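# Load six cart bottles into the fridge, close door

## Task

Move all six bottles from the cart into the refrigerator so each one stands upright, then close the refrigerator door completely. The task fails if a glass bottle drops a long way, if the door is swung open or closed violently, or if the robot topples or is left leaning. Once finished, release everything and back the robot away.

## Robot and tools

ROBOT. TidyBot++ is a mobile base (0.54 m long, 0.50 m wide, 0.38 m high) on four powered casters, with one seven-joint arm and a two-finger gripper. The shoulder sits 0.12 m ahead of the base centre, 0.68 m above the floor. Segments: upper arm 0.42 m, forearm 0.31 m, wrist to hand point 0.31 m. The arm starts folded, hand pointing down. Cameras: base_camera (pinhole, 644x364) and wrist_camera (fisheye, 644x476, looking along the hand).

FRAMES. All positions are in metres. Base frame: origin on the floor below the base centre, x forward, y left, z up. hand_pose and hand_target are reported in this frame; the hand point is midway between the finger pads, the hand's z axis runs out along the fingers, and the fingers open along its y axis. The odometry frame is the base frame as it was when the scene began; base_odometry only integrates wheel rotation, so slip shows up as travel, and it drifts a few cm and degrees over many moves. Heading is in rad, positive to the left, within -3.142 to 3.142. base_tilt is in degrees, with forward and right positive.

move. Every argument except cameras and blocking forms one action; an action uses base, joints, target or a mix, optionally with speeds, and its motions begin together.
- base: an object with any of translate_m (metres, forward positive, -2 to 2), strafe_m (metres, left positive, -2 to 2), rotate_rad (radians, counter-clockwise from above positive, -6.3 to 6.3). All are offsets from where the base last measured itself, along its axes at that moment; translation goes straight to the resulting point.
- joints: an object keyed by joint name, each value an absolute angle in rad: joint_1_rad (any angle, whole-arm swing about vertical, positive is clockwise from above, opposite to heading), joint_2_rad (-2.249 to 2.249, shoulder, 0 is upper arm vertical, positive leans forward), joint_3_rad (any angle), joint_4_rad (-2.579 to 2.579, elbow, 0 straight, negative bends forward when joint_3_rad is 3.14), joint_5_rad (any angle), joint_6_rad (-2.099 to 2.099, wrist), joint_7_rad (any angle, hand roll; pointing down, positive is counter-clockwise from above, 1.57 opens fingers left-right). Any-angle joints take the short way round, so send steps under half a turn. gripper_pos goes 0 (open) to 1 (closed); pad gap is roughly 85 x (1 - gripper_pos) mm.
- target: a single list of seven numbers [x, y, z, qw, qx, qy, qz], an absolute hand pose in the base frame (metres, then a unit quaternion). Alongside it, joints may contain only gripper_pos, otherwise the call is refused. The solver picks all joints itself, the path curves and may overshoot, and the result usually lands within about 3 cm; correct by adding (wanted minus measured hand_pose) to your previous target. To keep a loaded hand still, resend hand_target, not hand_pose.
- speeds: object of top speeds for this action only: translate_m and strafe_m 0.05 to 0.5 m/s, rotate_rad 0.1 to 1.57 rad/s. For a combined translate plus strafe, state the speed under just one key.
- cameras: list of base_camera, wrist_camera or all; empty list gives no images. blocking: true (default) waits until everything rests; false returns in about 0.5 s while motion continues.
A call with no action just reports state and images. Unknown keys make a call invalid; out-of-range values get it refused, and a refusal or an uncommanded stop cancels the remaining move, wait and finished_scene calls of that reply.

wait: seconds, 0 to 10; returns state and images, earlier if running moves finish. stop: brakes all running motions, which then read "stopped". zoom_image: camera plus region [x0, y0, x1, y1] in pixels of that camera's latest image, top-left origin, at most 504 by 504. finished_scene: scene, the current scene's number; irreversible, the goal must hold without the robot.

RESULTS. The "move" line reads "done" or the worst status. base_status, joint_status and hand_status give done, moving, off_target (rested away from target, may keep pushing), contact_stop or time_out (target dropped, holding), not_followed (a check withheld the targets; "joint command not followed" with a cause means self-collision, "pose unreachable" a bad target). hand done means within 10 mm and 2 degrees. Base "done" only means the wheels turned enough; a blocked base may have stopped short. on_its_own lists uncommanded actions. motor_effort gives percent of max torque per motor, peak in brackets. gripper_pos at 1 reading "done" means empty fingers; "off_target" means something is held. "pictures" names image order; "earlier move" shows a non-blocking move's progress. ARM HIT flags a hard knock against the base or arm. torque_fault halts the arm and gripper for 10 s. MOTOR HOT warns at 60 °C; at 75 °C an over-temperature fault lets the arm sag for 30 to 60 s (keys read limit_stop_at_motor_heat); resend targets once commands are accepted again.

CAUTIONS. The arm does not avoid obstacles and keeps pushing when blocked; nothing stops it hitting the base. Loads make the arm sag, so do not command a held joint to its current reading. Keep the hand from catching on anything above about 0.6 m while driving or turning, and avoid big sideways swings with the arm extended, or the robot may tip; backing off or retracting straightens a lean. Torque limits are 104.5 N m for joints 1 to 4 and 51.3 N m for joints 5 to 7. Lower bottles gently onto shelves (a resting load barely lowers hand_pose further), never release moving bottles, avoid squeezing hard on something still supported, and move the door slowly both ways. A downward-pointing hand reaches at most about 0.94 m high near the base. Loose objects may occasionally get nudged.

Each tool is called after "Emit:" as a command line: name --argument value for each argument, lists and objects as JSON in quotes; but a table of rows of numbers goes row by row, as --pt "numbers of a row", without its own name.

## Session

Emit:
move --cameras '["all"]'

Scene clock: 0.00 s.
base_odometry: x=+0.000 y=+0.000 heading=+0.000
base_tilt: forward=-0.1 right=-0.1
base_status: not commanded
joint_positions: joint_1_rad=+0.038 joint_2_rad=-0.374 joint_3_rad=+3.103 joint_4_rad=-2.507 joint_5_rad=+0.010 joint_6_rad=-0.915 joint_7_rad=+1.585 gripper_pos=+0.000
joint_status: not commanded
motor_effort: joint_1_rad=+0 joint_2_rad=-2 joint_3_rad=+0 joint_4_rad=+13 joint_5_rad=-1 joint_6_rad=+1 joint_7_rad=+0
hand_pose: x=+0.2598 y=-0.0026 z=+0.5957 quat_wxyz=(+0.012, +0.999, +0.010, +0.046) (m; base frame)
hand_target: x=+0.2598 y=-0.0026 z=+0.5957 quat_wxyz=(+0.012, +0.999, +0.010, +0.046) (m; base frame)
hand_status: not commanded
pictures: base_camera, wrist_camera

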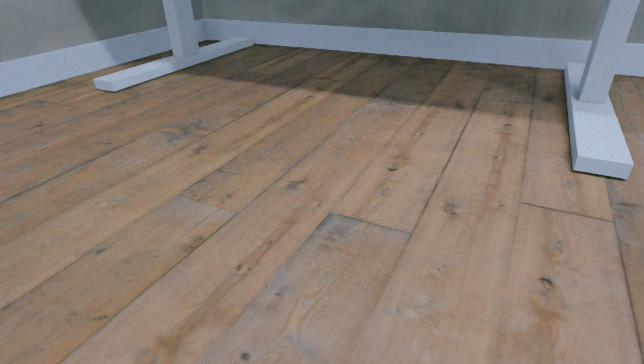

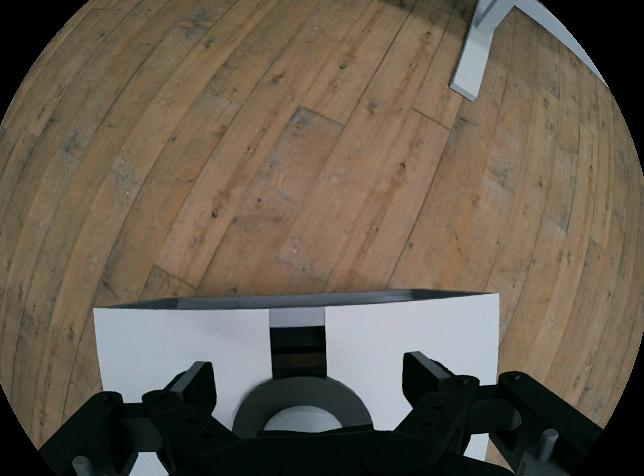

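Emit:
move --joints '{"joint_1_rad": 0, "joint_2_rad": -0.385, "joint_3_rad": 3.14, "joint_4_rad": -1.76, "joint_5_rad": 0, "joint_6_rad": -0.20, "joint_7_rad": 1.57}' --cameras '["wrist_camera"]'

Emit:
move --base '{"rotate_rad": 1.57}' --cameras '["wrist_camera"]'

Emit:
move --base '{"rotate_rad": 1.57}' --cameras '["wrist_camera"]'

Emit:
move --base '{"rotate_rad": 1.57}' --cameras '["wrist_camera"]'

Scene clock: 19.97 s.
move: done
base_odometry: x=+0.000 y=+0.000 heading=+0.000
base_tilt: forward=-0.1 right=-0.1
base_status: not commanded
joint_positions: joint_1_rad=+0.015 joint_2_rad=-0.374 joint_3_rad=+3.117 joint_4_rad=-1.775 joint_5_rad=+0.010 joint_6_rad=-0.252 joint_7_rad=+1.585 gripper_pos=+0.000
joint_status: all done
motor_effort: joint_1_rad=-1(1) joint_2_rad=-9(9) joint_3_rad=+0(2) joint_4_rad=+20(20) joint_5_rad=-1(2) joint_6_rad=+10(10) joint_7_rad=+0(1)
hand_pose: x=+0.5852 y=+0.0080 z=+1.1005 quat_wxyz=(+0.010, +0.736, +0.014, +0.677) (m; base frame)
hand_target: x=+0.5806 y=+0.0023 z=+1.1316 quat_wxyz=(-0.001, +0.709, +0.000, +0.706) (m; base frame)
hand_status: not commanded
pictures: wrist_camera

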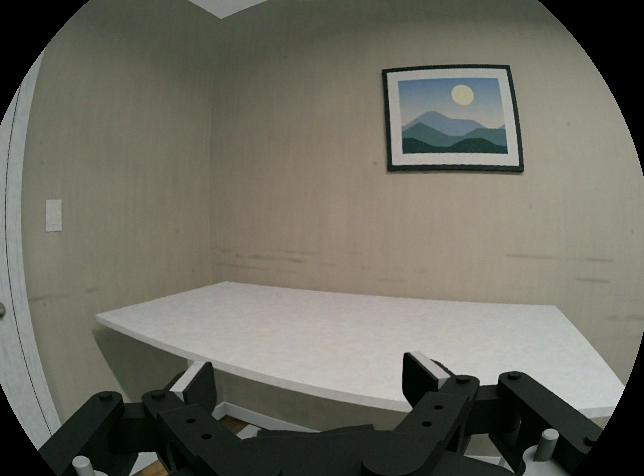

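Scene clock: 22.30 s.
move: done
base_odometry: x=+0.000 y=+0.000 heading=+1.570
base_tilt: forward=-0.1 right=-0.1
base_status: done
joint_positions: joint_1_rad=+0.006 joint_2_rad=-0.374 joint_3_rad=+3.127 joint_4_rad=-1.775 joint_5_rad=+0.010 joint_6_rad=-0.248 joint_7_rad=+1.585 gripper_pos=+0.000
joint_status: not commanded
motor_effort: joint_1_rad=+0(2) joint_2_rad=-8(10) joint_3_rad=+0(2) joint_4_rad=+20(20) joint_5_rad=-1(2) joint_6_rad=+9(10) joint_7_rad=+0(1)
hand_pose: x=+0.5854 y=+0.0065 z=+1.1020 quat_wxyz=(+0.008, +0.734, +0.013, +0.679) (m; base frame)
hand_target: x=+0.5806 y=+0.0023 z=+1.1316 quat_wxyz=(-0.001, +0.709, +0.000, +0.706) (m; base frame)
hand_status: not commanded
pictures: wrist_camera

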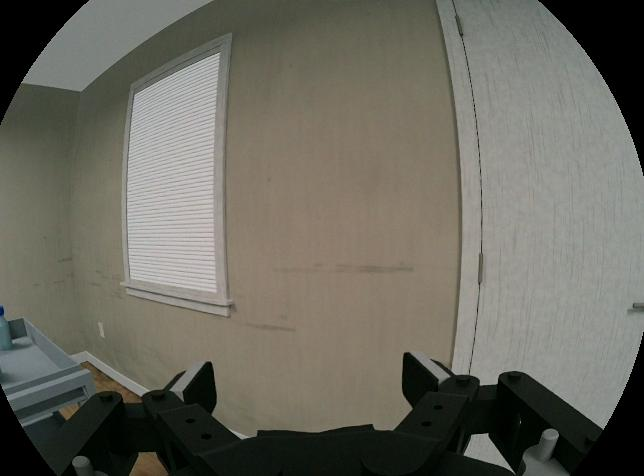

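Scene clock: 24.63 s.
move: done
base_odometry: x=+0.000 y=+0.000 heading=+3.140
base_tilt: forward=-0.1 right=-0.1
base_status: done
joint_positions: joint_1_rad=+0.002 joint_2_rad=-0.374 joint_3_rad=+3.131 joint_4_rad=-1.775 joint_5_rad=+0.010 joint_6_rad=-0.247 joint_7_rad=+1.585 gripper_pos=+0.000
joint_status: not commanded
motor_effort: joint_1_rad=-1(2) joint_2_rad=-9(10) joint_3_rad=+0(2) joint_4_rad=+20(20) joint_5_rad=-1(1) joint_6_rad=+9(11) joint_7_rad=+0(1)
hand_pose: x=+0.5855 y=+0.0060 z=+1.1021 quat_wxyz=(+0.008, +0.734, +0.012, +0.679) (m; base frame)
hand_target: x=+0.5806 y=+0.0023 z=+1.1316 quat_wxyz=(-0.001, +0.709, +0.000, +0.706) (m; base frame)
hand_status: not commanded
pictures: wrist_camera

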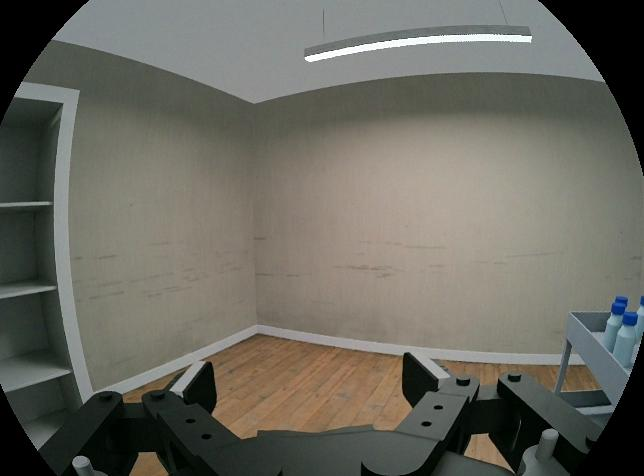

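Scene clock: 26.97 s.
move: done
base_odometry: x=+0.000 y=+0.000 heading=-1.574
base_tilt: forward=-0.2 right=-0.1
base_status: done
joint_positions: joint_1_rad=+0.000 joint_2_rad=-0.374 joint_3_rad=+3.133 joint_4_rad=-1.775 joint_5_rad=+0.010 joint_6_rad=-0.247 joint_7_rad=+1.585 gripper_pos=+0.000
joint_status: not commanded
motor_effort: joint_1_rad=+0(2) joint_2_rad=-9(11) joint_3_rad=+0(2) joint_4_rad=+20(20) joint_5_rad=-1(1) joint_6_rad=+10(10) joint_7_rad=+0(1)
hand_pose: x=+0.5855 y=+0.0058 z=+1.1022 quat_wxyz=(+0.008, +0.734, +0.012, +0.679) (m; base frame)
hand_target: x=+0.5806 y=+0.0023 z=+1.1316 quat_wxyz=(-0.001, +0.709, +0.000, +0.706) (m; base frame)
hand_status: not commanded
pictures: wrist_camera

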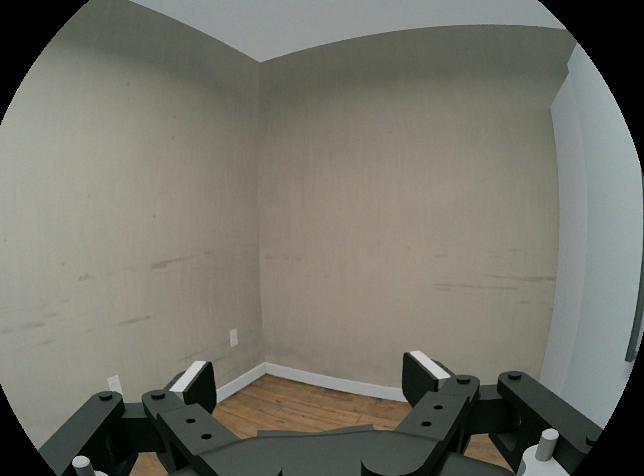

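Emit:
move --base '{"translate_m": 0.05, "strafe_m": -0.9, "rotate_rad": 3.144}' --speeds '{"rotate_rad": 1.3}' --joints '{"joint_2_rad": -0.385, "joint_4_rad": -1.76, "joint_6_rad": -0.63}' --cameras '["all"]'

Scene clock: 74.87 s.
move: done
base_odometry: x=-0.900 y=-0.047 heading=+1.570
base_tilt: forward=-0.1 right=-0.1
base_status: done
joint_positions: joint_1_rad=+0.000 joint_2_rad=-0.374 joint_3_rad=+3.133 joint_4_rad=-1.768 joint_5_rad=+0.010 joint_6_rad=-0.604 joint_7_rad=+1.585 gripper_pos=+0.000
joint_status: all done
motor_effort: joint_1_rad=+0(1) joint_2_rad=-8(10) joint_3_rad=+0(1) joint_4_rad=+19(21) joint_5_rad=-1(1) joint_6_rad=+9(11) joint_7_rad=+0(1)
hand_pose: x=+0.5579 y=+0.0042 z=+0.9998 quat_wxyz=(+0.008, +0.841, +0.012, +0.541) (m; base frame)
hand_target: x=+0.5517 y=+0.0022 z=+1.0020 quat_wxyz=(+0.000, +0.843, +0.000, +0.538) (m; base frame)
hand_status: not commanded
pictures: base_camera, wrist_camera

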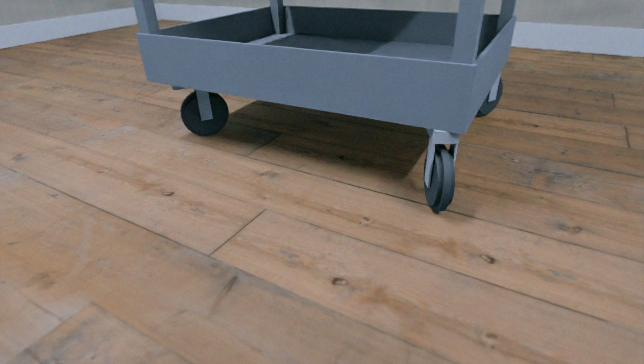

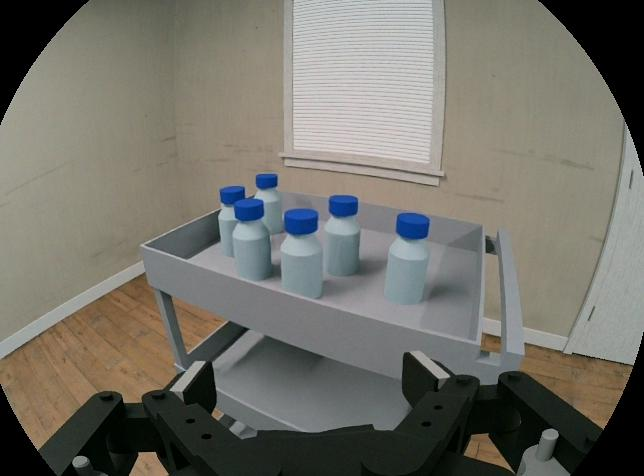

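Emit:
zoom_image --camera "wrist_camera" --region '[200, 160, 452, 320]'

Scaled by 2.000.

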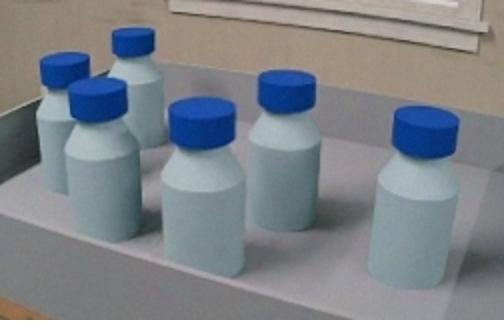

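Emit:
move --base '{"translate_m": -0.3, "strafe_m": 0.7, "rotate_rad": 3.1}' --speeds '{"rotate_rad": 1.3}' --joints '{"joint_6_rad": -0.40}' --cameras '["all"]'

Scene clock: 175.80 s.
move: done
base_odometry: x=-1.601 y=-0.347 heading=-1.614
base_tilt: forward=-0.1 right=-0.1
base_status: done
joint_positions: joint_1_rad=+0.000 joint_2_rad=-0.374 joint_3_rad=+3.138 joint_4_rad=-1.760 joint_5_rad=+0.010 joint_6_rad=-0.415 joint_7_rad=+1.585 gripper_pos=+0.000
joint_status: all done
motor_effort: joint_1_rad=-1(2) joint_2_rad=-8(12) joint_3_rad=+0(3) joint_4_rad=+19(22) joint_5_rad=-1(2) joint_6_rad=+9(11) joint_7_rad=+0(0)
hand_pose: x=+0.5772 y=+0.0024 z=+1.0604 quat_wxyz=(+0.008, +0.783, +0.010, +0.621) (m; base frame)
hand_target: x=+0.5741 y=+0.0023 z=+1.0698 quat_wxyz=(+0.000, +0.776, +0.000, +0.631) (m; base frame)
hand_status: not commanded
pictures: base_camera, wrist_camera

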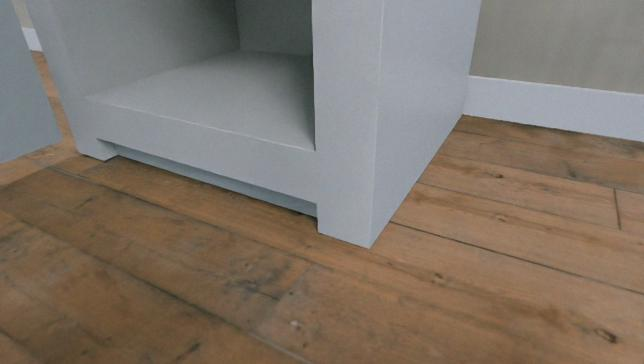

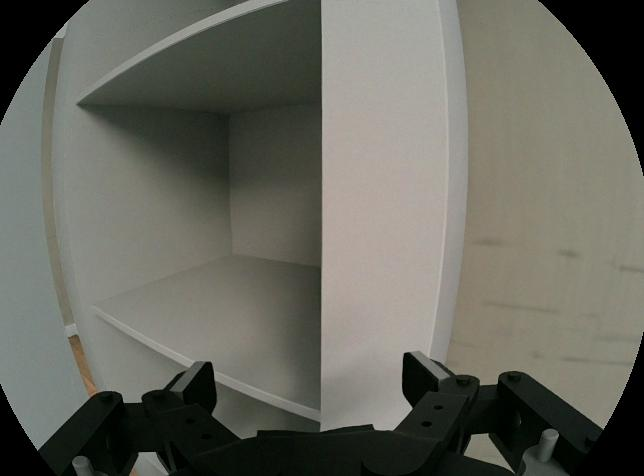

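Emit:
move --base '{"translate_m": -0.534, "strafe_m": 0.225, "rotate_rad": -3.645}' --speeds '{"rotate_rad": 1.3}' --cameras '[]'

Emit:
move --joints '{"joint_2_rad": 0.055, "joint_4_rad": -1.48, "joint_6_rad": -0.46, "gripper_pos": 0}' --cameras '["all"]'

Scene clock: 321.67 s.
move: done
base_odometry: x=-1.353 y=+0.177 heading=+1.025
base_tilt: forward=-0.1 right=-0.1
base_status: done
joint_positions: joint_1_rad=+0.000 joint_2_rad=-0.375 joint_3_rad=+3.138 joint_4_rad=-1.760 joint_5_rad=+0.010 joint_6_rad=-0.415 joint_7_rad=+1.585 gripper_pos=+0.000
joint_status: not commanded
motor_effort: joint_1_rad=+0(2) joint_2_rad=-8(13) joint_3_rad=+0(2) joint_4_rad=+20(20) joint_5_rad=-1(2) joint_6_rad=+10(10) joint_7_rad=+0(0)
hand_pose: x=+0.5770 y=+0.0024 z=+1.0607 quat_wxyz=(+0.008, +0.783, +0.010, +0.622) (m; base frame)
hand_target: x=+0.5741 y=+0.0023 z=+1.0698 quat_wxyz=(+0.000, +0.776, +0.000, +0.631) (m; base frame)
hand_status: not commanded
pictures: none
No camera images: "cameras" was empty.

Scene clock: 323.33 s.
move: done
base_odometry: x=-1.353 y=+0.177 heading=+1.025
base_tilt: forward=-0.1 right=-0.1
base_status: not commanded
joint_positions: joint_1_rad=+0.000 joint_2_rad=+0.024 joint_3_rad=+3.138 joint_4_rad=-1.501 joint_5_rad=+0.010 joint_6_rad=-0.421 joint_7_rad=+1.585 gripper_pos=+0.000
joint_status: all done
motor_effort: joint_1_rad=+0(1) joint_2_rad=-22(24) joint_3_rad=+0(1) joint_4_rad=+19(21) joint_5_rad=-1(1) joint_6_rad=+9(11) joint_7_rad=+0(1)
hand_pose: x=+0.7327 y=+0.0026 z=+1.0032 quat_wxyz=(+0.007, +0.826, +0.010, +0.563) (m; base frame)
hand_target: x=+0.7400 y=+0.0023 z=+0.9851 quat_wxyz=(-0.001, +0.840, +0.000, +0.542) (m; base frame)
hand_status: not commanded
pictures: base_camera, wrist_camera

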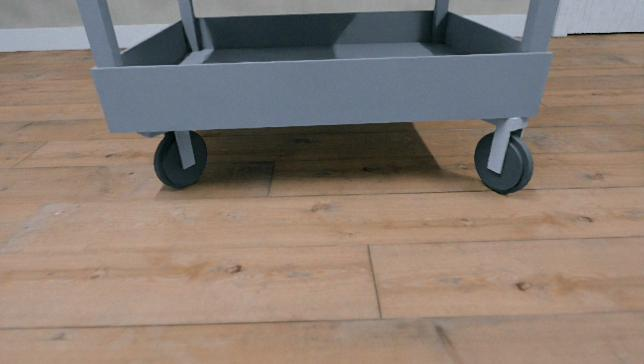

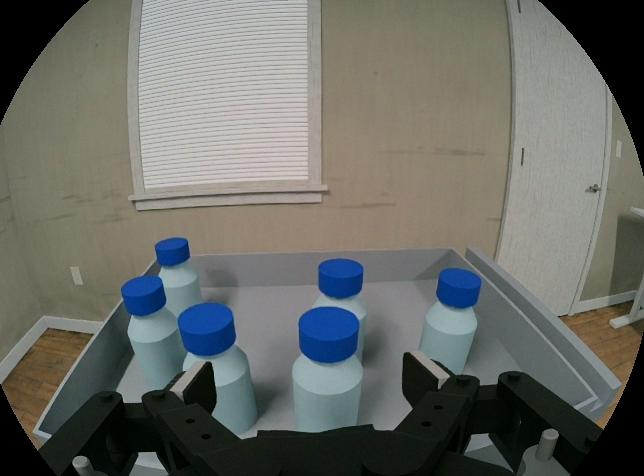

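Emit:
move --base '{"translate_m": 0.121, "strafe_m": -0.02}' --speeds '{"translate_m": 0.25}' --joints '{"joint_2_rad": 0.10, "joint_4_rad": -1.58, "joint_6_rad": -0.33}' --cameras '["wrist_camera"]'

Emit:
move --joints '{"joint_2_rad": 0.15, "joint_4_rad": -1.69, "joint_6_rad": -0.18}' --cameras '["wrist_camera"]'

Scene clock: 342.13 s.
move: done
base_odometry: x=-1.273 y=+0.270 heading=+1.024
base_tilt: forward=-0.1 right=-0.1
base_status: done
joint_positions: joint_1_rad=+0.000 joint_2_rad=+0.080 joint_3_rad=+3.138 joint_4_rad=-1.549 joint_5_rad=+0.010 joint_6_rad=-0.365 joint_7_rad=+1.585 gripper_pos=+0.000
joint_status: all done
motor_effort: joint_1_rad=-1(1) joint_2_rad=-24(28) joint_3_rad=-1(1) joint_4_rad=+20(20) joint_5_rad=-1(1) joint_6_rad=+8(10) joint_7_rad=+0(1)
hand_pose: x=+0.7504 y=+0.0028 z=+0.9555 quat_wxyz=(+0.007, +0.840, +0.011, +0.543) (m; base frame)
hand_target: x=+0.7552 y=+0.0023 z=+0.9338 quat_wxyz=(-0.001, +0.844, +0.000, +0.536) (m; base frame)
hand_status: not commanded
pictures: wrist_camera

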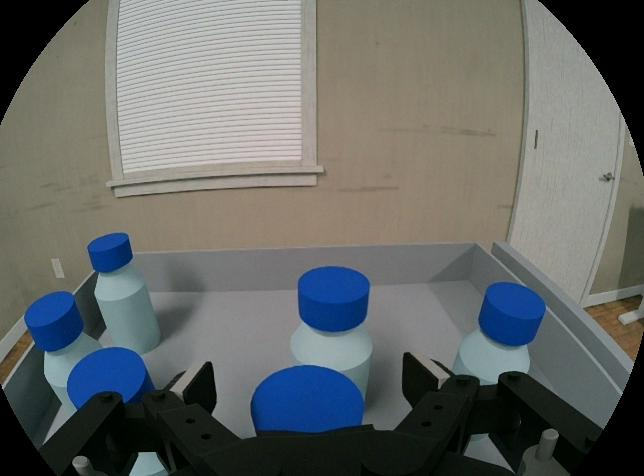

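Scene clock: 343.40 s.
move: done
base_odometry: x=-1.273 y=+0.270 heading=+1.024
base_tilt: forward=-0.1 right=-0.1
base_status: not commanded
joint_positions: joint_1_rad=+0.000 joint_2_rad=+0.113 joint_3_rad=+3.138 joint_4_rad=-1.659 joint_5_rad=+0.010 joint_6_rad=-0.227 joint_7_rad=+1.585 gripper_pos=+0.000
joint_status: all done
motor_effort: joint_1_rad=+0(1) joint_2_rad=-24(27) joint_3_rad=+0(1) joint_4_rad=+19(21) joint_5_rad=-1(1) joint_6_rad=+9(10) joint_7_rad=+0(0)
hand_pose: x=+0.7575 y=+0.0032 z=+0.9072 quat_wxyz=(+0.006, +0.841, +0.011, +0.540) (m; base frame)
hand_target: x=+0.7653 y=+0.0023 z=+0.8790 quat_wxyz=(-0.001, +0.847, +0.000, +0.532) (m; base frame)
hand_status: not commanded
pictures: wrist_camera

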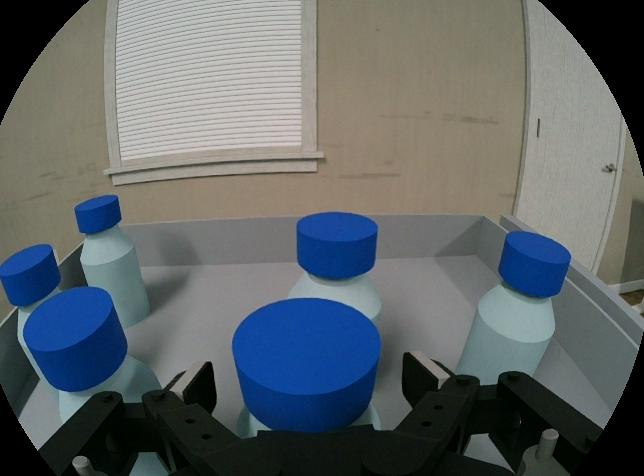

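Emit:
move --joints '{"joint_2_rad": 0.19, "joint_4_rad": -1.785, "joint_6_rad": -0.04}' --cameras '["wrist_camera"]'

Emit:
move --joints '{"gripper_pos": 0.4}' --cameras '["wrist_camera"]'

Scene clock: 352.90 s.
move: done
base_odometry: x=-1.273 y=+0.270 heading=+1.024
base_tilt: forward=-0.1 right=-0.1
base_status: not commanded
joint_positions: joint_1_rad=+0.000 joint_2_rad=+0.151 joint_3_rad=+3.138 joint_4_rad=-1.755 joint_5_rad=+0.010 joint_6_rad=-0.087 joint_7_rad=+1.585 gripper_pos=+0.000
joint_status: all done
motor_effort: joint_1_rad=-1(1) joint_2_rad=-25(27) joint_3_rad=-1(1) joint_4_rad=+19(20) joint_5_rad=-1(1) joint_6_rad=+9(10) joint_7_rad=+0(0)
hand_pose: x=+0.7630 y=+0.0036 z=+0.8673 quat_wxyz=(+0.006, +0.839, +0.012, +0.544) (m; base frame)
hand_target: x=+0.7686 y=+0.0023 z=+0.8376 quat_wxyz=(-0.001, +0.846, +0.000, +0.534) (m; base frame)
hand_status: not commanded
pictures: wrist_camera

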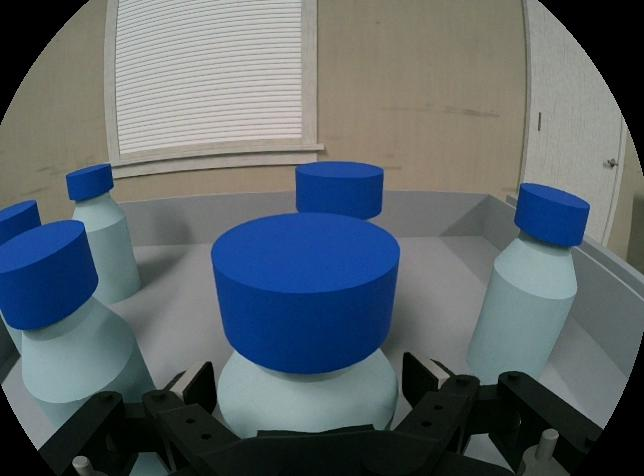

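Scene clock: 353.67 s.
move: off_target
base_odometry: x=-1.273 y=+0.270 heading=+1.024
base_tilt: forward=-0.1 right=-0.1
base_status: not commanded
joint_positions: joint_1_rad=+0.000 joint_2_rad=+0.151 joint_3_rad=+3.138 joint_4_rad=-1.755 joint_5_rad=+0.010 joint_6_rad=-0.085 joint_7_rad=+1.585 gripper_pos=+0.234
joint_status: gripper_pos off_target (ended at +0.234, target +0.400)
motor_effort: joint_1_rad=+0(1) joint_2_rad=-25(25) joint_3_rad=-1(1) joint_4_rad=+19(20) joint_5_rad=-1(1) joint_6_rad=+8(10) joint_7_rad=+0(0)
hand_pose: x=+0.7633 y=+0.0036 z=+0.8677 quat_wxyz=(+0.006, +0.839, +0.012, +0.544) (m; base frame)
hand_target: x=+0.7686 y=+0.0023 z=+0.8376 quat_wxyz=(-0.001, +0.846, +0.000, +0.534) (m; base frame)
hand_status: not commanded
pictures: wrist_camera

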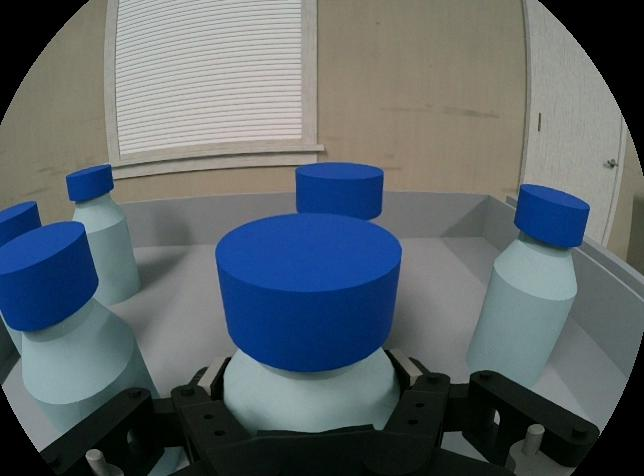

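Emit:
move --joints '{"joint_2_rad": 0.12, "joint_4_rad": -1.30, "joint_6_rad": -0.56}' --cameras '["wrist_camera"]'

Emit:
move --base '{"translate_m": -0.38}' --joints '{"joint_2_rad": -0.385, "joint_4_rad": -1.76, "joint_6_rad": -0.63}' --cameras '[]'

Emit:
move --base '{"translate_m": -0.009, "strafe_m": -0.504, "rotate_rad": 3.102}' --speeds '{"rotate_rad": 1.3}' --cameras '["all"]'

Scene clock: 411.07 s.
move: done
base_odometry: x=-1.273 y=+0.270 heading=+1.024
base_tilt: forward=-0.1 right=-0.1
base_status: not commanded
joint_positions: joint_1_rad=+0.000 joint_2_rad=+0.152 joint_3_rad=+3.138 joint_4_rad=-1.337 joint_5_rad=+0.010 joint_6_rad=-0.530 joint_7_rad=+1.585 gripper_pos=+0.234
joint_status: all done
motor_effort: joint_1_rad=+0(1) joint_2_rad=-29(30) joint_3_rad=-1(1) joint_4_rad=+22(24) joint_5_rad=-1(1) joint_6_rad=+11(13) joint_7_rad=+0(0)
hand_pose: x=+0.7765 y=+0.0023 z=+0.9891 quat_wxyz=(+0.007, +0.846, +0.010, +0.533) (m; base frame)
hand_target: x=+0.7657 y=+0.0023 z=+1.0229 quat_wxyz=(-0.001, +0.836, +0.000, +0.549) (m; base frame)
hand_status: not commanded
pictures: wrist_camera

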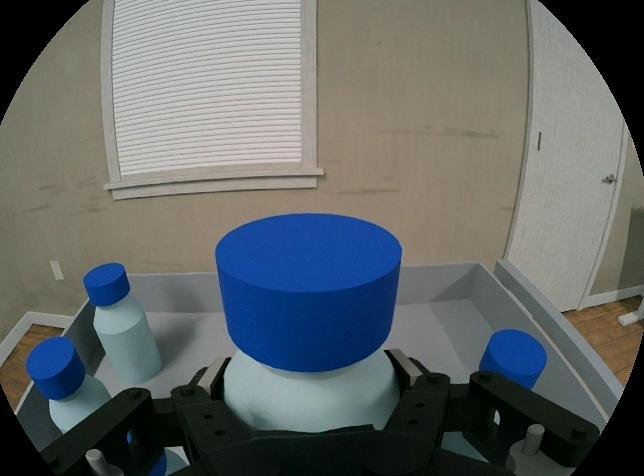

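Scene clock: 413.10 s.
move: done
base_odometry: x=-1.470 y=-0.054 heading=+1.024
base_tilt: forward=-0.1 right=-0.1
base_status: done
joint_positions: joint_1_rad=-0.001 joint_2_rad=-0.376 joint_3_rad=+3.138 joint_4_rad=-1.738 joint_5_rad=+0.010 joint_6_rad=-0.604 joint_7_rad=+1.585 gripper_pos=+0.234
joint_status: all done
motor_effort: joint_1_rad=+0(2) joint_2_rad=-10(34) joint_3_rad=+0(2) joint_4_rad=+22(24) joint_5_rad=-1(2) joint_6_rad=+11(13) joint_7_rad=+0(1)
hand_pose: x=+0.5594 y=+0.0018 z=+1.0182 quat_wxyz=(+0.008, +0.832, +0.010, +0.554) (m; base frame)
hand_target: x=+0.5517 y=+0.0022 z=+1.0019 quat_wxyz=(+0.000, +0.843, +0.000, +0.538) (m; base frame)
hand_status: not commanded
pictures: none
No camera images: "cameras" was empty.

Scene clock: 417.00 s.
move: done
base_odometry: x=-1.044 y=-0.324 heading=-2.157
base_tilt: forward=-0.1 right=-0.1
base_status: done
joint_positions: joint_1_rad=-0.001 joint_2_rad=-0.375 joint_3_rad=+3.138 joint_4_rad=-1.740 joint_5_rad=+0.010 joint_6_rad=-0.605 joint_7_rad=+1.585 gripper_pos=+0.234
joint_status: not commanded
motor_effort: joint_1_rad=+0(2) joint_2_rad=-10(13) joint_3_rad=+0(2) joint_4_rad=+22(23) joint_5_rad=-1(2) joint_6_rad=+11(12) joint_7_rad=+0(0)
hand_pose: x=+0.5593 y=+0.0017 z=+1.0169 quat_wxyz=(+0.008, +0.833, +0.010, +0.553) (m; base frame)
hand_target: x=+0.5517 y=+0.0022 z=+1.0019 quat_wxyz=(+0.000, +0.843, +0.000, +0.538) (m; base frame)
hand_status: not commanded
pictures: base_camera, wrist_camera

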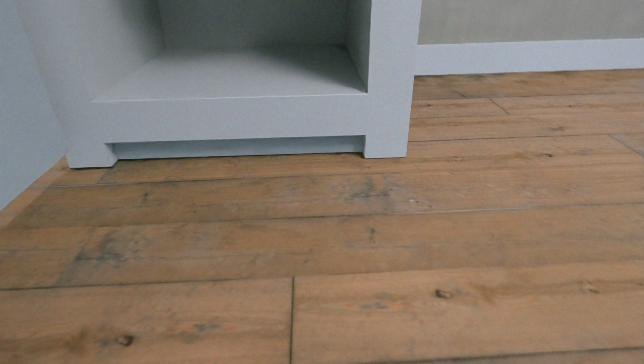

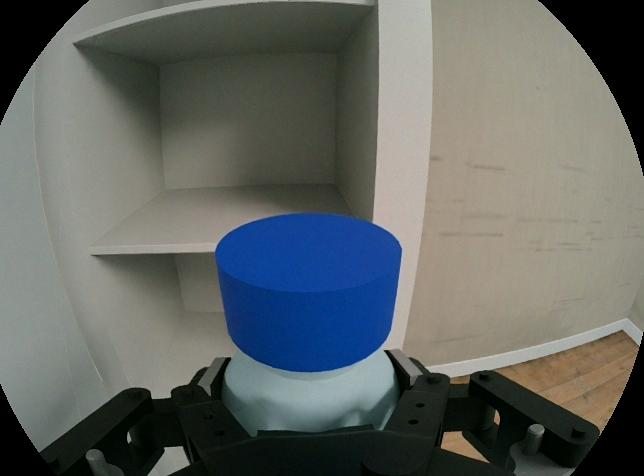

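Emit:
move --joints '{"joint_2_rad": 0.47, "joint_4_rad": -1.93, "joint_6_rad": 0.385}' --blocking false --cameras '[]'

Emit:
move --base '{"translate_m": 0.25}' --speeds '{"translate_m": 0.25}' --cameras '["all"]'

Scene clock: 453.83 s.
move: moving
base_odometry: x=-1.044 y=-0.324 heading=-2.157
base_tilt: forward=-0.1 right=-0.1
base_status: not commanded
joint_positions: joint_1_rad=-0.001 joint_2_rad=-0.298 joint_3_rad=+3.138 joint_4_rad=-1.757 joint_5_rad=+0.010 joint_6_rad=-0.537 joint_7_rad=+1.585 gripper_pos=+0.234
joint_status: joint_2_rad moving; joint_4_rad moving; joint_6_rad moving
motor_effort: joint_1_rad=-1(1) joint_2_rad=-10(10) joint_3_rad=+0(0) joint_4_rad=+20(23) joint_5_rad=-1(1) joint_6_rad=+11(12) joint_7_rad=+0(0)
hand_pose: x=+0.5915 y=+0.0020 z=+0.9906 quat_wxyz=(+0.008, +0.840, +0.010, +0.542) (m; base frame)
hand_target: x=+0.6106 y=+0.0022 z=+0.9692 quat_wxyz=(+0.000, +0.843, +0.000, +0.538) (m; base frame)
hand_status: not commanded
pictures: none
No camera images: "cameras" was empty.

Scene clock: 455.77 s.
move: done
base_odometry: x=-1.183 y=-0.532 heading=-2.156
base_tilt: forward=-0.1 right=-0.1
base_status: done
joint_positions: joint_1_rad=-0.001 joint_2_rad=+0.444 joint_3_rad=+3.138 joint_4_rad=-1.911 joint_5_rad=+0.010 joint_6_rad=+0.317 joint_7_rad=+1.585 gripper_pos=+0.234
joint_status: all done
motor_effort: joint_1_rad=+0(1) joint_2_rad=-34(37) joint_3_rad=-1(1) joint_4_rad=+18(23) joint_5_rad=-1(1) joint_6_rad=+11(12) joint_7_rad=+0(1)
hand_pose: x=+0.8001 y=+0.0049 z=+0.6994 quat_wxyz=(+0.003, +0.852, +0.012, +0.524) (m; base frame)
hand_target: x=+0.8030 y=+0.0023 z=+0.6914 quat_wxyz=(-0.001, +0.845, +0.000, +0.534) (m; base frame)
hand_status: not commanded
pictures: base_camera, wrist_camera

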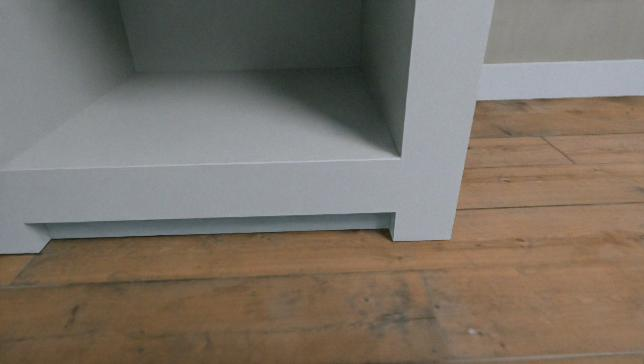

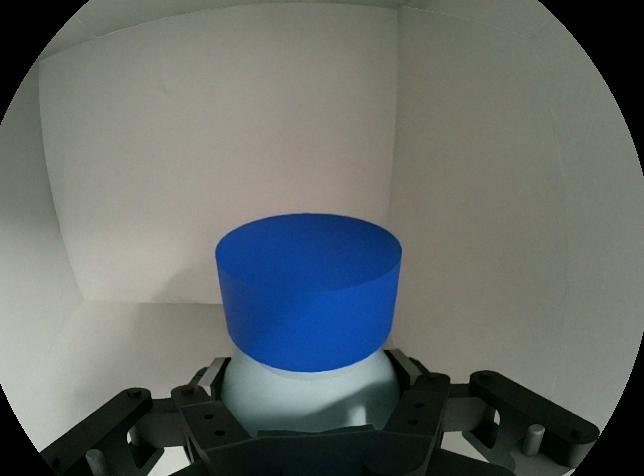

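Emit:
move --cameras '["wrist_camera"]'

Scene clock: 498.60 s.
base_odometry: x=-1.183 y=-0.532 heading=-2.156
base_tilt: forward=-0.1 right=-0.1
base_status: done
joint_positions: joint_1_rad=-0.001 joint_2_rad=+0.444 joint_3_rad=+3.138 joint_4_rad=-1.911 joint_5_rad=+0.010 joint_6_rad=+0.320 joint_7_rad=+1.585 gripper_pos=+0.234
joint_status: all done
motor_effort: joint_1_rad=+0(1) joint_2_rad=-35(37) joint_3_rad=-1(1) joint_4_rad=+18(23) joint_5_rad=-1(1) joint_6_rad=+11(12) joint_7_rad=+0(1)
hand_pose: x=+0.8005 y=+0.0049 z=+0.7002 quat_wxyz=(+0.003, +0.851, +0.012, +0.525) (m; base frame)
hand_target: x=+0.8030 y=+0.0023 z=+0.6914 quat_wxyz=(-0.001, +0.845, +0.000, +0.534) (m; base frame)
hand_status: not commanded
pictures: wrist_camera

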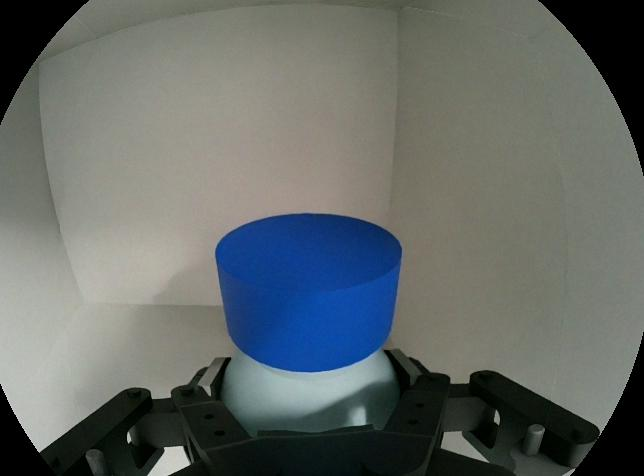

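Emit:
move --joints '{"joint_2_rad": 0.80, "joint_4_rad": -1.507, "joint_6_rad": 0.315}' --cameras '[]'

Emit:
move --joints '{"joint_2_rad": 0.862, "joint_4_rad": -1.483, "joint_6_rad": 0.385}' --cameras '["wrist_camera"]'

Scene clock: 528.67 s.
move: done
base_odometry: x=-1.183 y=-0.532 heading=-2.156
base_tilt: forward=-0.1 right=-0.1
base_status: not commanded
joint_positions: joint_1_rad=-0.001 joint_2_rad=+0.761 joint_3_rad=+3.138 joint_4_rad=-1.543 joint_5_rad=+0.010 joint_6_rad=+0.320 joint_7_rad=+1.585 gripper_pos=+0.234
joint_status: all done
motor_effort: joint_1_rad=-1(1) joint_2_rad=-44(46) joint_3_rad=-1(1) joint_4_rad=+18(19) joint_5_rad=-1(1) joint_6_rad=+11(12) joint_7_rad=+0(0)
hand_pose: x=+0.9277 y=+0.0050 z=+0.6509 quat_wxyz=(+0.003, +0.837, +0.012, +0.547) (m; base frame)
hand_target: x=+0.9379 y=+0.0023 z=+0.6366 quat_wxyz=(-0.001, +0.839, +0.000, +0.544) (m; base frame)
hand_status: not commanded
pictures: none
No camera images: "cameras" was empty.

Scene clock: 529.57 s.
move: done
base_odometry: x=-1.183 y=-0.532 heading=-2.156
base_tilt: forward=-0.1 right=-0.1
base_status: not commanded
joint_positions: joint_1_rad=-0.001 joint_2_rad=+0.824 joint_3_rad=+3.138 joint_4_rad=-1.513 joint_5_rad=+0.010 joint_6_rad=+0.343 joint_7_rad=+1.585 gripper_pos=+0.234
joint_status: all done
motor_effort: joint_1_rad=+0(1) joint_2_rad=-46(48) joint_3_rad=-1(2) joint_4_rad=+18(19) joint_5_rad=-1(1) joint_6_rad=+12(12) joint_7_rad=+0(0)
hand_pose: x=+0.9380 y=+0.0051 z=+0.6214 quat_wxyz=(+0.003, +0.840, +0.012, +0.542) (m; base frame)
hand_target: x=+0.9512 y=+0.0023 z=+0.6178 quat_wxyz=(-0.001, +0.831, +0.000, +0.557) (m; base frame)
hand_status: not commanded
pictures: wrist_camera

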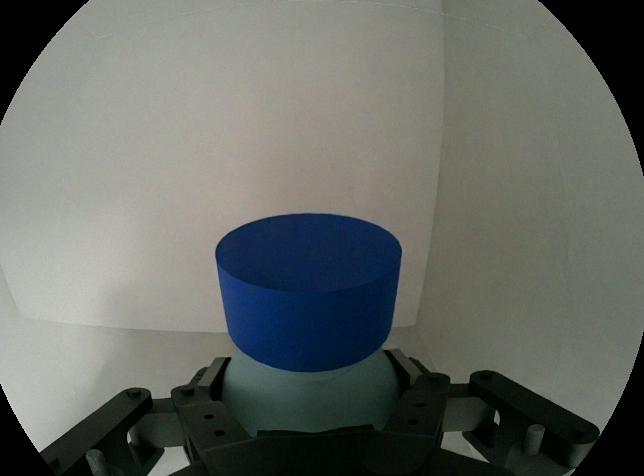

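Emit:
move --joints '{"joint_2_rad": 0.88, "joint_4_rad": -1.483, "joint_6_rad": 0.385}' --cameras '[]'

Emit:
move --joints '{"joint_2_rad": 0.897, "joint_4_rad": -1.483, "joint_6_rad": 0.385}' --cameras '[]'

Emit:
move --joints '{"joint_2_rad": 0.909, "joint_4_rad": -1.483, "joint_6_rad": 0.385}' --cameras '["wrist_camera"]'

Scene clock: 537.03 s.
move: done
base_odometry: x=-1.183 y=-0.532 heading=-2.156
base_tilt: forward=-0.1 right=-0.1
base_status: not commanded
joint_positions: joint_1_rad=-0.001 joint_2_rad=+0.836 joint_3_rad=+3.138 joint_4_rad=-1.513 joint_5_rad=+0.010 joint_6_rad=+0.343 joint_7_rad=+1.585 gripper_pos=+0.234
joint_status: all done
motor_effort: joint_1_rad=-1(1) joint_2_rad=-46(47) joint_3_rad=-1(2) joint_4_rad=+18(18) joint_5_rad=-1(1) joint_6_rad=+10(12) joint_7_rad=+0(0)
hand_pose: x=+0.9373 y=+0.0051 z=+0.6117 quat_wxyz=(+0.003, +0.843, +0.012, +0.538) (m; base frame)
hand_target: x=+0.9499 y=+0.0023 z=+0.6028 quat_wxyz=(-0.001, +0.835, +0.000, +0.550) (m; base frame)
hand_status: not commanded
pictures: none
No camera images: "cameras" was empty.

Scene clock: 537.57 s.
move: done
base_odometry: x=-1.183 y=-0.532 heading=-2.156
base_tilt: forward=-0.1 right=-0.1
base_status: not commanded
joint_positions: joint_1_rad=-0.001 joint_2_rad=+0.844 joint_3_rad=+3.138 joint_4_rad=-1.511 joint_5_rad=+0.010 joint_6_rad=+0.344 joint_7_rad=+1.585 gripper_pos=+0.234
joint_status: all done
motor_effort: joint_1_rad=-1(1) joint_2_rad=-44(46) joint_3_rad=-1(1) joint_4_rad=+17(18) joint_5_rad=-1(1) joint_6_rad=+10(12) joint_7_rad=+0(0)
hand_pose: x=+0.9374 y=+0.0051 z=+0.6062 quat_wxyz=(+0.003, +0.845, +0.012, +0.535) (m; base frame)
hand_target: x=+0.9484 y=+0.0023 z=+0.5887 quat_wxyz=(-0.001, +0.840, +0.000, +0.542) (m; base frame)
hand_status: not commanded
pictures: none
No camera images: "cameras" was empty.

Scene clock: 538.07 s.
move: done
base_odometry: x=-1.183 y=-0.532 heading=-2.156
base_tilt: forward=-0.1 right=-0.1
base_status: not commanded
joint_positions: joint_1_rad=-0.001 joint_2_rad=+0.847 joint_3_rad=+3.138 joint_4_rad=-1.508 joint_5_rad=+0.010 joint_6_rad=+0.344 joint_7_rad=+1.585 gripper_pos=+0.234
joint_status: all done
motor_effort: joint_1_rad=-1(1) joint_2_rad=-43(45) joint_3_rad=-1(1) joint_4_rad=+16(17) joint_5_rad=-1(1) joint_6_rad=+10(11) joint_7_rad=+0(0)
hand_pose: x=+0.9384 y=+0.0051 z=+0.6061 quat_wxyz=(+0.003, +0.844, +0.012, +0.536) (m; base frame)
hand_target: x=+0.9472 y=+0.0023 z=+0.5788 quat_wxyz=(-0.001, +0.843, +0.000, +0.537) (m; base frame)
hand_status: not commanded
pictures: wrist_camera

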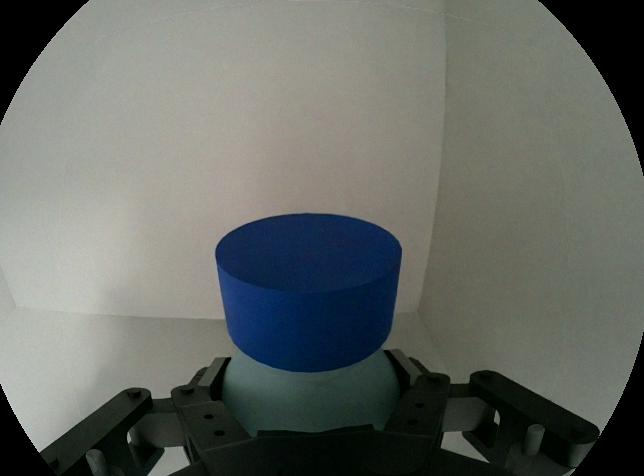

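Emit:
move --joints '{"joint_2_rad": 0.895, "joint_4_rad": -1.483, "joint_6_rad": 0.385}' --cameras '[]'

Emit:
move --joints '{"gripper_pos": 0.05}' --cameras '["wrist_camera"]'

Scene clock: 543.90 s.
move: done
base_odometry: x=-1.183 y=-0.532 heading=-2.156
base_tilt: forward=-0.1 right=-0.1
base_status: not commanded
joint_positions: joint_1_rad=-0.001 joint_2_rad=+0.847 joint_3_rad=+3.138 joint_4_rad=-1.508 joint_5_rad=+0.010 joint_6_rad=+0.344 joint_7_rad=+1.585 gripper_pos=+0.234
joint_status: all done
motor_effort: joint_1_rad=-1(1) joint_2_rad=-43(44) joint_3_rad=+0(1) joint_4_rad=+16(17) joint_5_rad=-1(1) joint_6_rad=+9(11) joint_7_rad=+0(0)
hand_pose: x=+0.9385 y=+0.0051 z=+0.6060 quat_wxyz=(+0.003, +0.844, +0.012, +0.536) (m; base frame)
hand_target: x=+0.9486 y=+0.0023 z=+0.5904 quat_wxyz=(-0.001, +0.840, +0.000, +0.543) (m; base frame)
hand_status: not commanded
pictures: none
No camera images: "cameras" was empty.

Scene clock: 544.70 s.
move: done
base_odometry: x=-1.183 y=-0.532 heading=-2.156
base_tilt: forward=-0.1 right=-0.1
base_status: not commanded
joint_positions: joint_1_rad=-0.001 joint_2_rad=+0.847 joint_3_rad=+3.138 joint_4_rad=-1.501 joint_5_rad=+0.010 joint_6_rad=+0.345 joint_7_rad=+1.585 gripper_pos=+0.050
joint_status: all done
motor_effort: joint_1_rad=+0(1) joint_2_rad=-42(46) joint_3_rad=-1(1) joint_4_rad=+16(17) joint_5_rad=-1(1) joint_6_rad=+9(11) joint_7_rad=+0(0)
hand_pose: x=+0.9411 y=+0.0051 z=+0.6098 quat_wxyz=(+0.003, +0.842, +0.012, +0.539) (m; base frame)
hand_target: x=+0.9486 y=+0.0023 z=+0.5904 quat_wxyz=(-0.001, +0.840, +0.000, +0.543) (m; base frame)
hand_status: not commanded
pictures: wrist_camera

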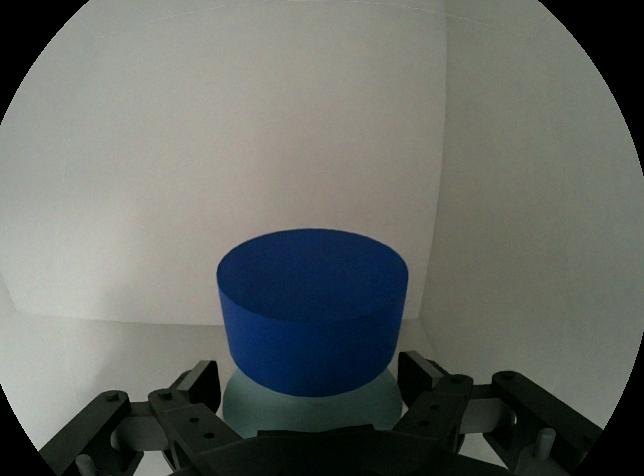

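Emit:
move --base '{"translate_m": -0.42, "strafe_m": 0.021}' --speeds '{"translate_m": 0.3}' --cameras '["wrist_camera", "base_camera"]'

Scene clock: 552.73 s.
move: done
base_odometry: x=-0.933 y=-0.194 heading=-2.156
base_tilt: forward=-0.1 right=-0.1
base_status: done
joint_positions: joint_1_rad=+0.000 joint_2_rad=+0.847 joint_3_rad=+3.138 joint_4_rad=-1.493 joint_5_rad=+0.010 joint_6_rad=+0.345 joint_7_rad=+1.585 gripper_pos=+0.050
joint_status: not commanded
motor_effort: joint_1_rad=+0(2) joint_2_rad=-42(45) joint_3_rad=-1(2) joint_4_rad=+15(16) joint_5_rad=-1(1) joint_6_rad=+8(10) joint_7_rad=-1(1)
hand_pose: x=+0.9437 y=+0.0049 z=+0.6134 quat_wxyz=(+0.003, +0.840, +0.011, +0.542) (m; base frame)
hand_target: x=+0.9486 y=+0.0023 z=+0.5904 quat_wxyz=(-0.001, +0.840, +0.000, +0.543) (m; base frame)
hand_status: not commanded
pictures: base_camera, wrist_camera

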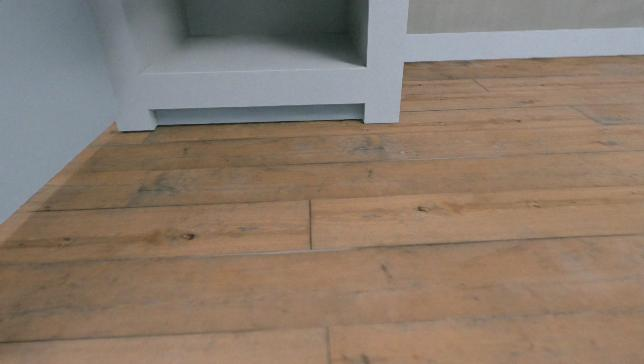

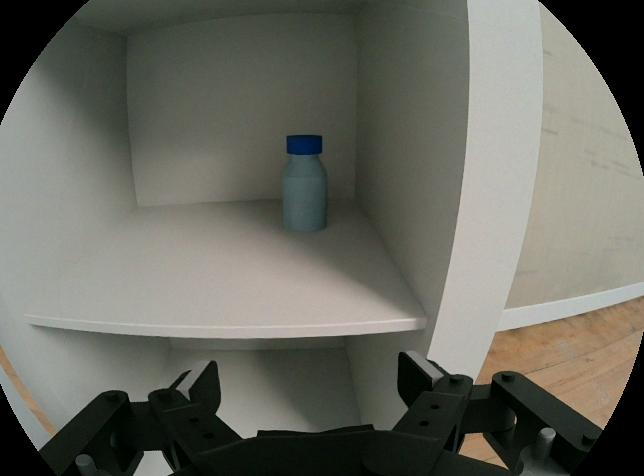

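Emit:
move --base '{"translate_m": -0.084, "strafe_m": -0.650, "rotate_rad": -3.102}' --joints '{"joint_2_rad": 0.055, "joint_4_rad": -1.48, "joint_6_rad": -0.46, "gripper_pos": 0}' --speeds '{"rotate_rad": 1.3}' --cameras '["wrist_camera"]'

Scene clock: 607.40 s.
move: done
base_odometry: x=-1.428 y=+0.235 heading=+1.026
base_tilt: forward=-0.1 right=-0.1
base_status: done
joint_positions: joint_1_rad=+0.004 joint_2_rad=+0.090 joint_3_rad=+3.139 joint_4_rad=-1.488 joint_5_rad=+0.010 joint_6_rad=-0.417 joint_7_rad=+1.585 gripper_pos=+0.000
joint_status: all done
motor_effort: joint_1_rad=+0(9) joint_2_rad=-23(46) joint_3_rad=-1(4) joint_4_rad=+19(20) joint_5_rad=-1(2) joint_6_rad=+9(11) joint_7_rad=+0(1)
hand_pose: x=+0.7548 y=-0.0007 z=+0.9709 quat_wxyz=(+0.008, +0.840, +0.008, +0.543) (m; base frame)
hand_target: x=+0.7400 y=+0.0023 z=+0.9850 quat_wxyz=(-0.001, +0.840, +0.000, +0.542) (m; base frame)
hand_status: not commanded
pictures: wrist_camera

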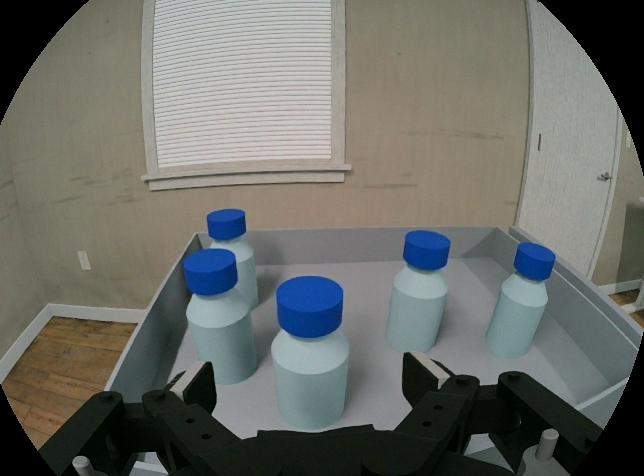

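Emit:
move --base '{"translate_m": 0.127, "strafe_m": -0.0055}' --joints '{"joint_2_rad": 0.10, "joint_4_rad": -1.58, "joint_6_rad": -0.33}' --speeds '{"translate_m": 0.25}' --cameras '["wrist_camera"]'

Scene clock: 620.97 s.
move: done
base_odometry: x=-1.358 y=+0.341 heading=+1.025
base_tilt: forward=-0.1 right=-0.1
base_status: done
joint_positions: joint_1_rad=+0.004 joint_2_rad=+0.089 joint_3_rad=+3.139 joint_4_rad=-1.551 joint_5_rad=+0.010 joint_6_rad=-0.366 joint_7_rad=+1.585 gripper_pos=+0.000
joint_status: all done
motor_effort: joint_1_rad=-1(1) joint_2_rad=-24(27) joint_3_rad=+0(1) joint_4_rad=+19(21) joint_5_rad=-1(1) joint_6_rad=+8(10) joint_7_rad=+0(1)
hand_pose: x=+0.7522 y=-0.0005 z=+0.9482 quat_wxyz=(+0.008, +0.843, +0.009, +0.538) (m; base frame)
hand_target: x=+0.7552 y=+0.0023 z=+0.9338 quat_wxyz=(-0.001, +0.844, +0.000, +0.536) (m; base frame)
hand_status: not commanded
pictures: wrist_camera

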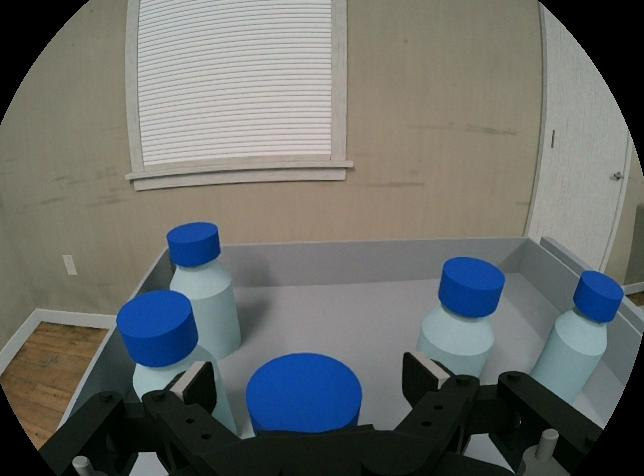

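Emit:
move --joints '{"joint_2_rad": 0.15, "joint_4_rad": -1.69, "joint_6_rad": -0.18}' --cameras '["wrist_camera"]'

Scene clock: 629.03 s.
move: done
base_odometry: x=-1.358 y=+0.341 heading=+1.025
base_tilt: forward=-0.1 right=-0.1
base_status: not commanded
joint_positions: joint_1_rad=+0.004 joint_2_rad=+0.113 joint_3_rad=+3.139 joint_4_rad=-1.659 joint_5_rad=+0.010 joint_6_rad=-0.228 joint_7_rad=+1.585 gripper_pos=+0.000
joint_status: all done
motor_effort: joint_1_rad=+0(1) joint_2_rad=-24(26) joint_3_rad=-1(1) joint_4_rad=+19(20) joint_5_rad=-1(1) joint_6_rad=+8(10) joint_7_rad=+0(0)
hand_pose: x=+0.7575 y=-0.0001 z=+0.9076 quat_wxyz=(+0.008, +0.841, +0.009, +0.540) (m; base frame)
hand_target: x=+0.7653 y=+0.0023 z=+0.8790 quat_wxyz=(-0.001, +0.847, +0.000, +0.532) (m; base frame)
hand_status: not commanded
pictures: wrist_camera

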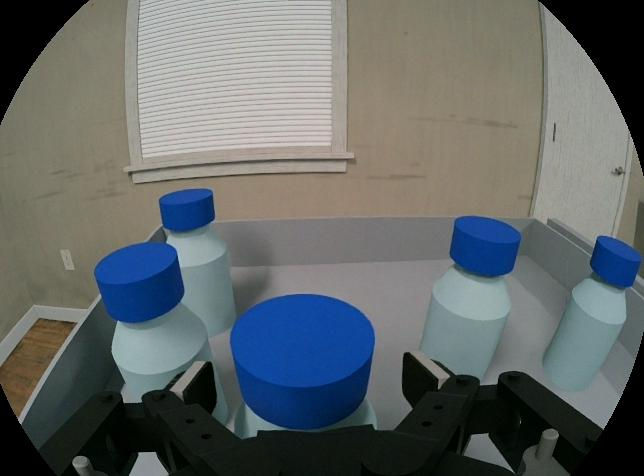

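Emit:
move --base '{"translate_m": 0.005, "strafe_m": 0.0015}' --joints '{"joint_2_rad": 0.19, "joint_4_rad": -1.785, "joint_6_rad": -0.04}' --cameras '["wrist_camera"]'

Scene clock: 649.97 s.
move: done
base_odometry: x=-1.356 y=+0.346 heading=+1.024
base_tilt: forward=-0.1 right=-0.1
base_status: done
joint_positions: joint_1_rad=+0.004 joint_2_rad=+0.151 joint_3_rad=+3.139 joint_4_rad=-1.756 joint_5_rad=+0.010 joint_6_rad=-0.087 joint_7_rad=+1.585 gripper_pos=+0.000
joint_status: all done
motor_effort: joint_1_rad=-1(2) joint_2_rad=-25(28) joint_3_rad=-1(1) joint_4_rad=+19(21) joint_5_rad=-1(1) joint_6_rad=+9(10) joint_7_rad=+0(1)
hand_pose: x=+0.7628 y=+0.0005 z=+0.8667 quat_wxyz=(+0.007, +0.840, +0.010, +0.543) (m; base frame)
hand_target: x=+0.7686 y=+0.0023 z=+0.8376 quat_wxyz=(-0.001, +0.846, +0.000, +0.534) (m; base frame)
hand_status: not commanded
pictures: wrist_camera

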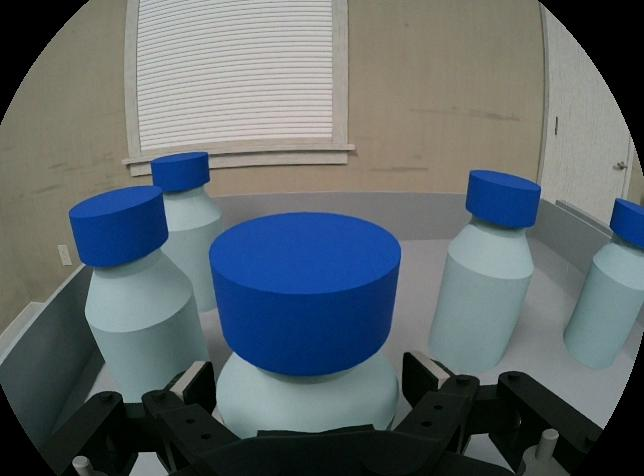

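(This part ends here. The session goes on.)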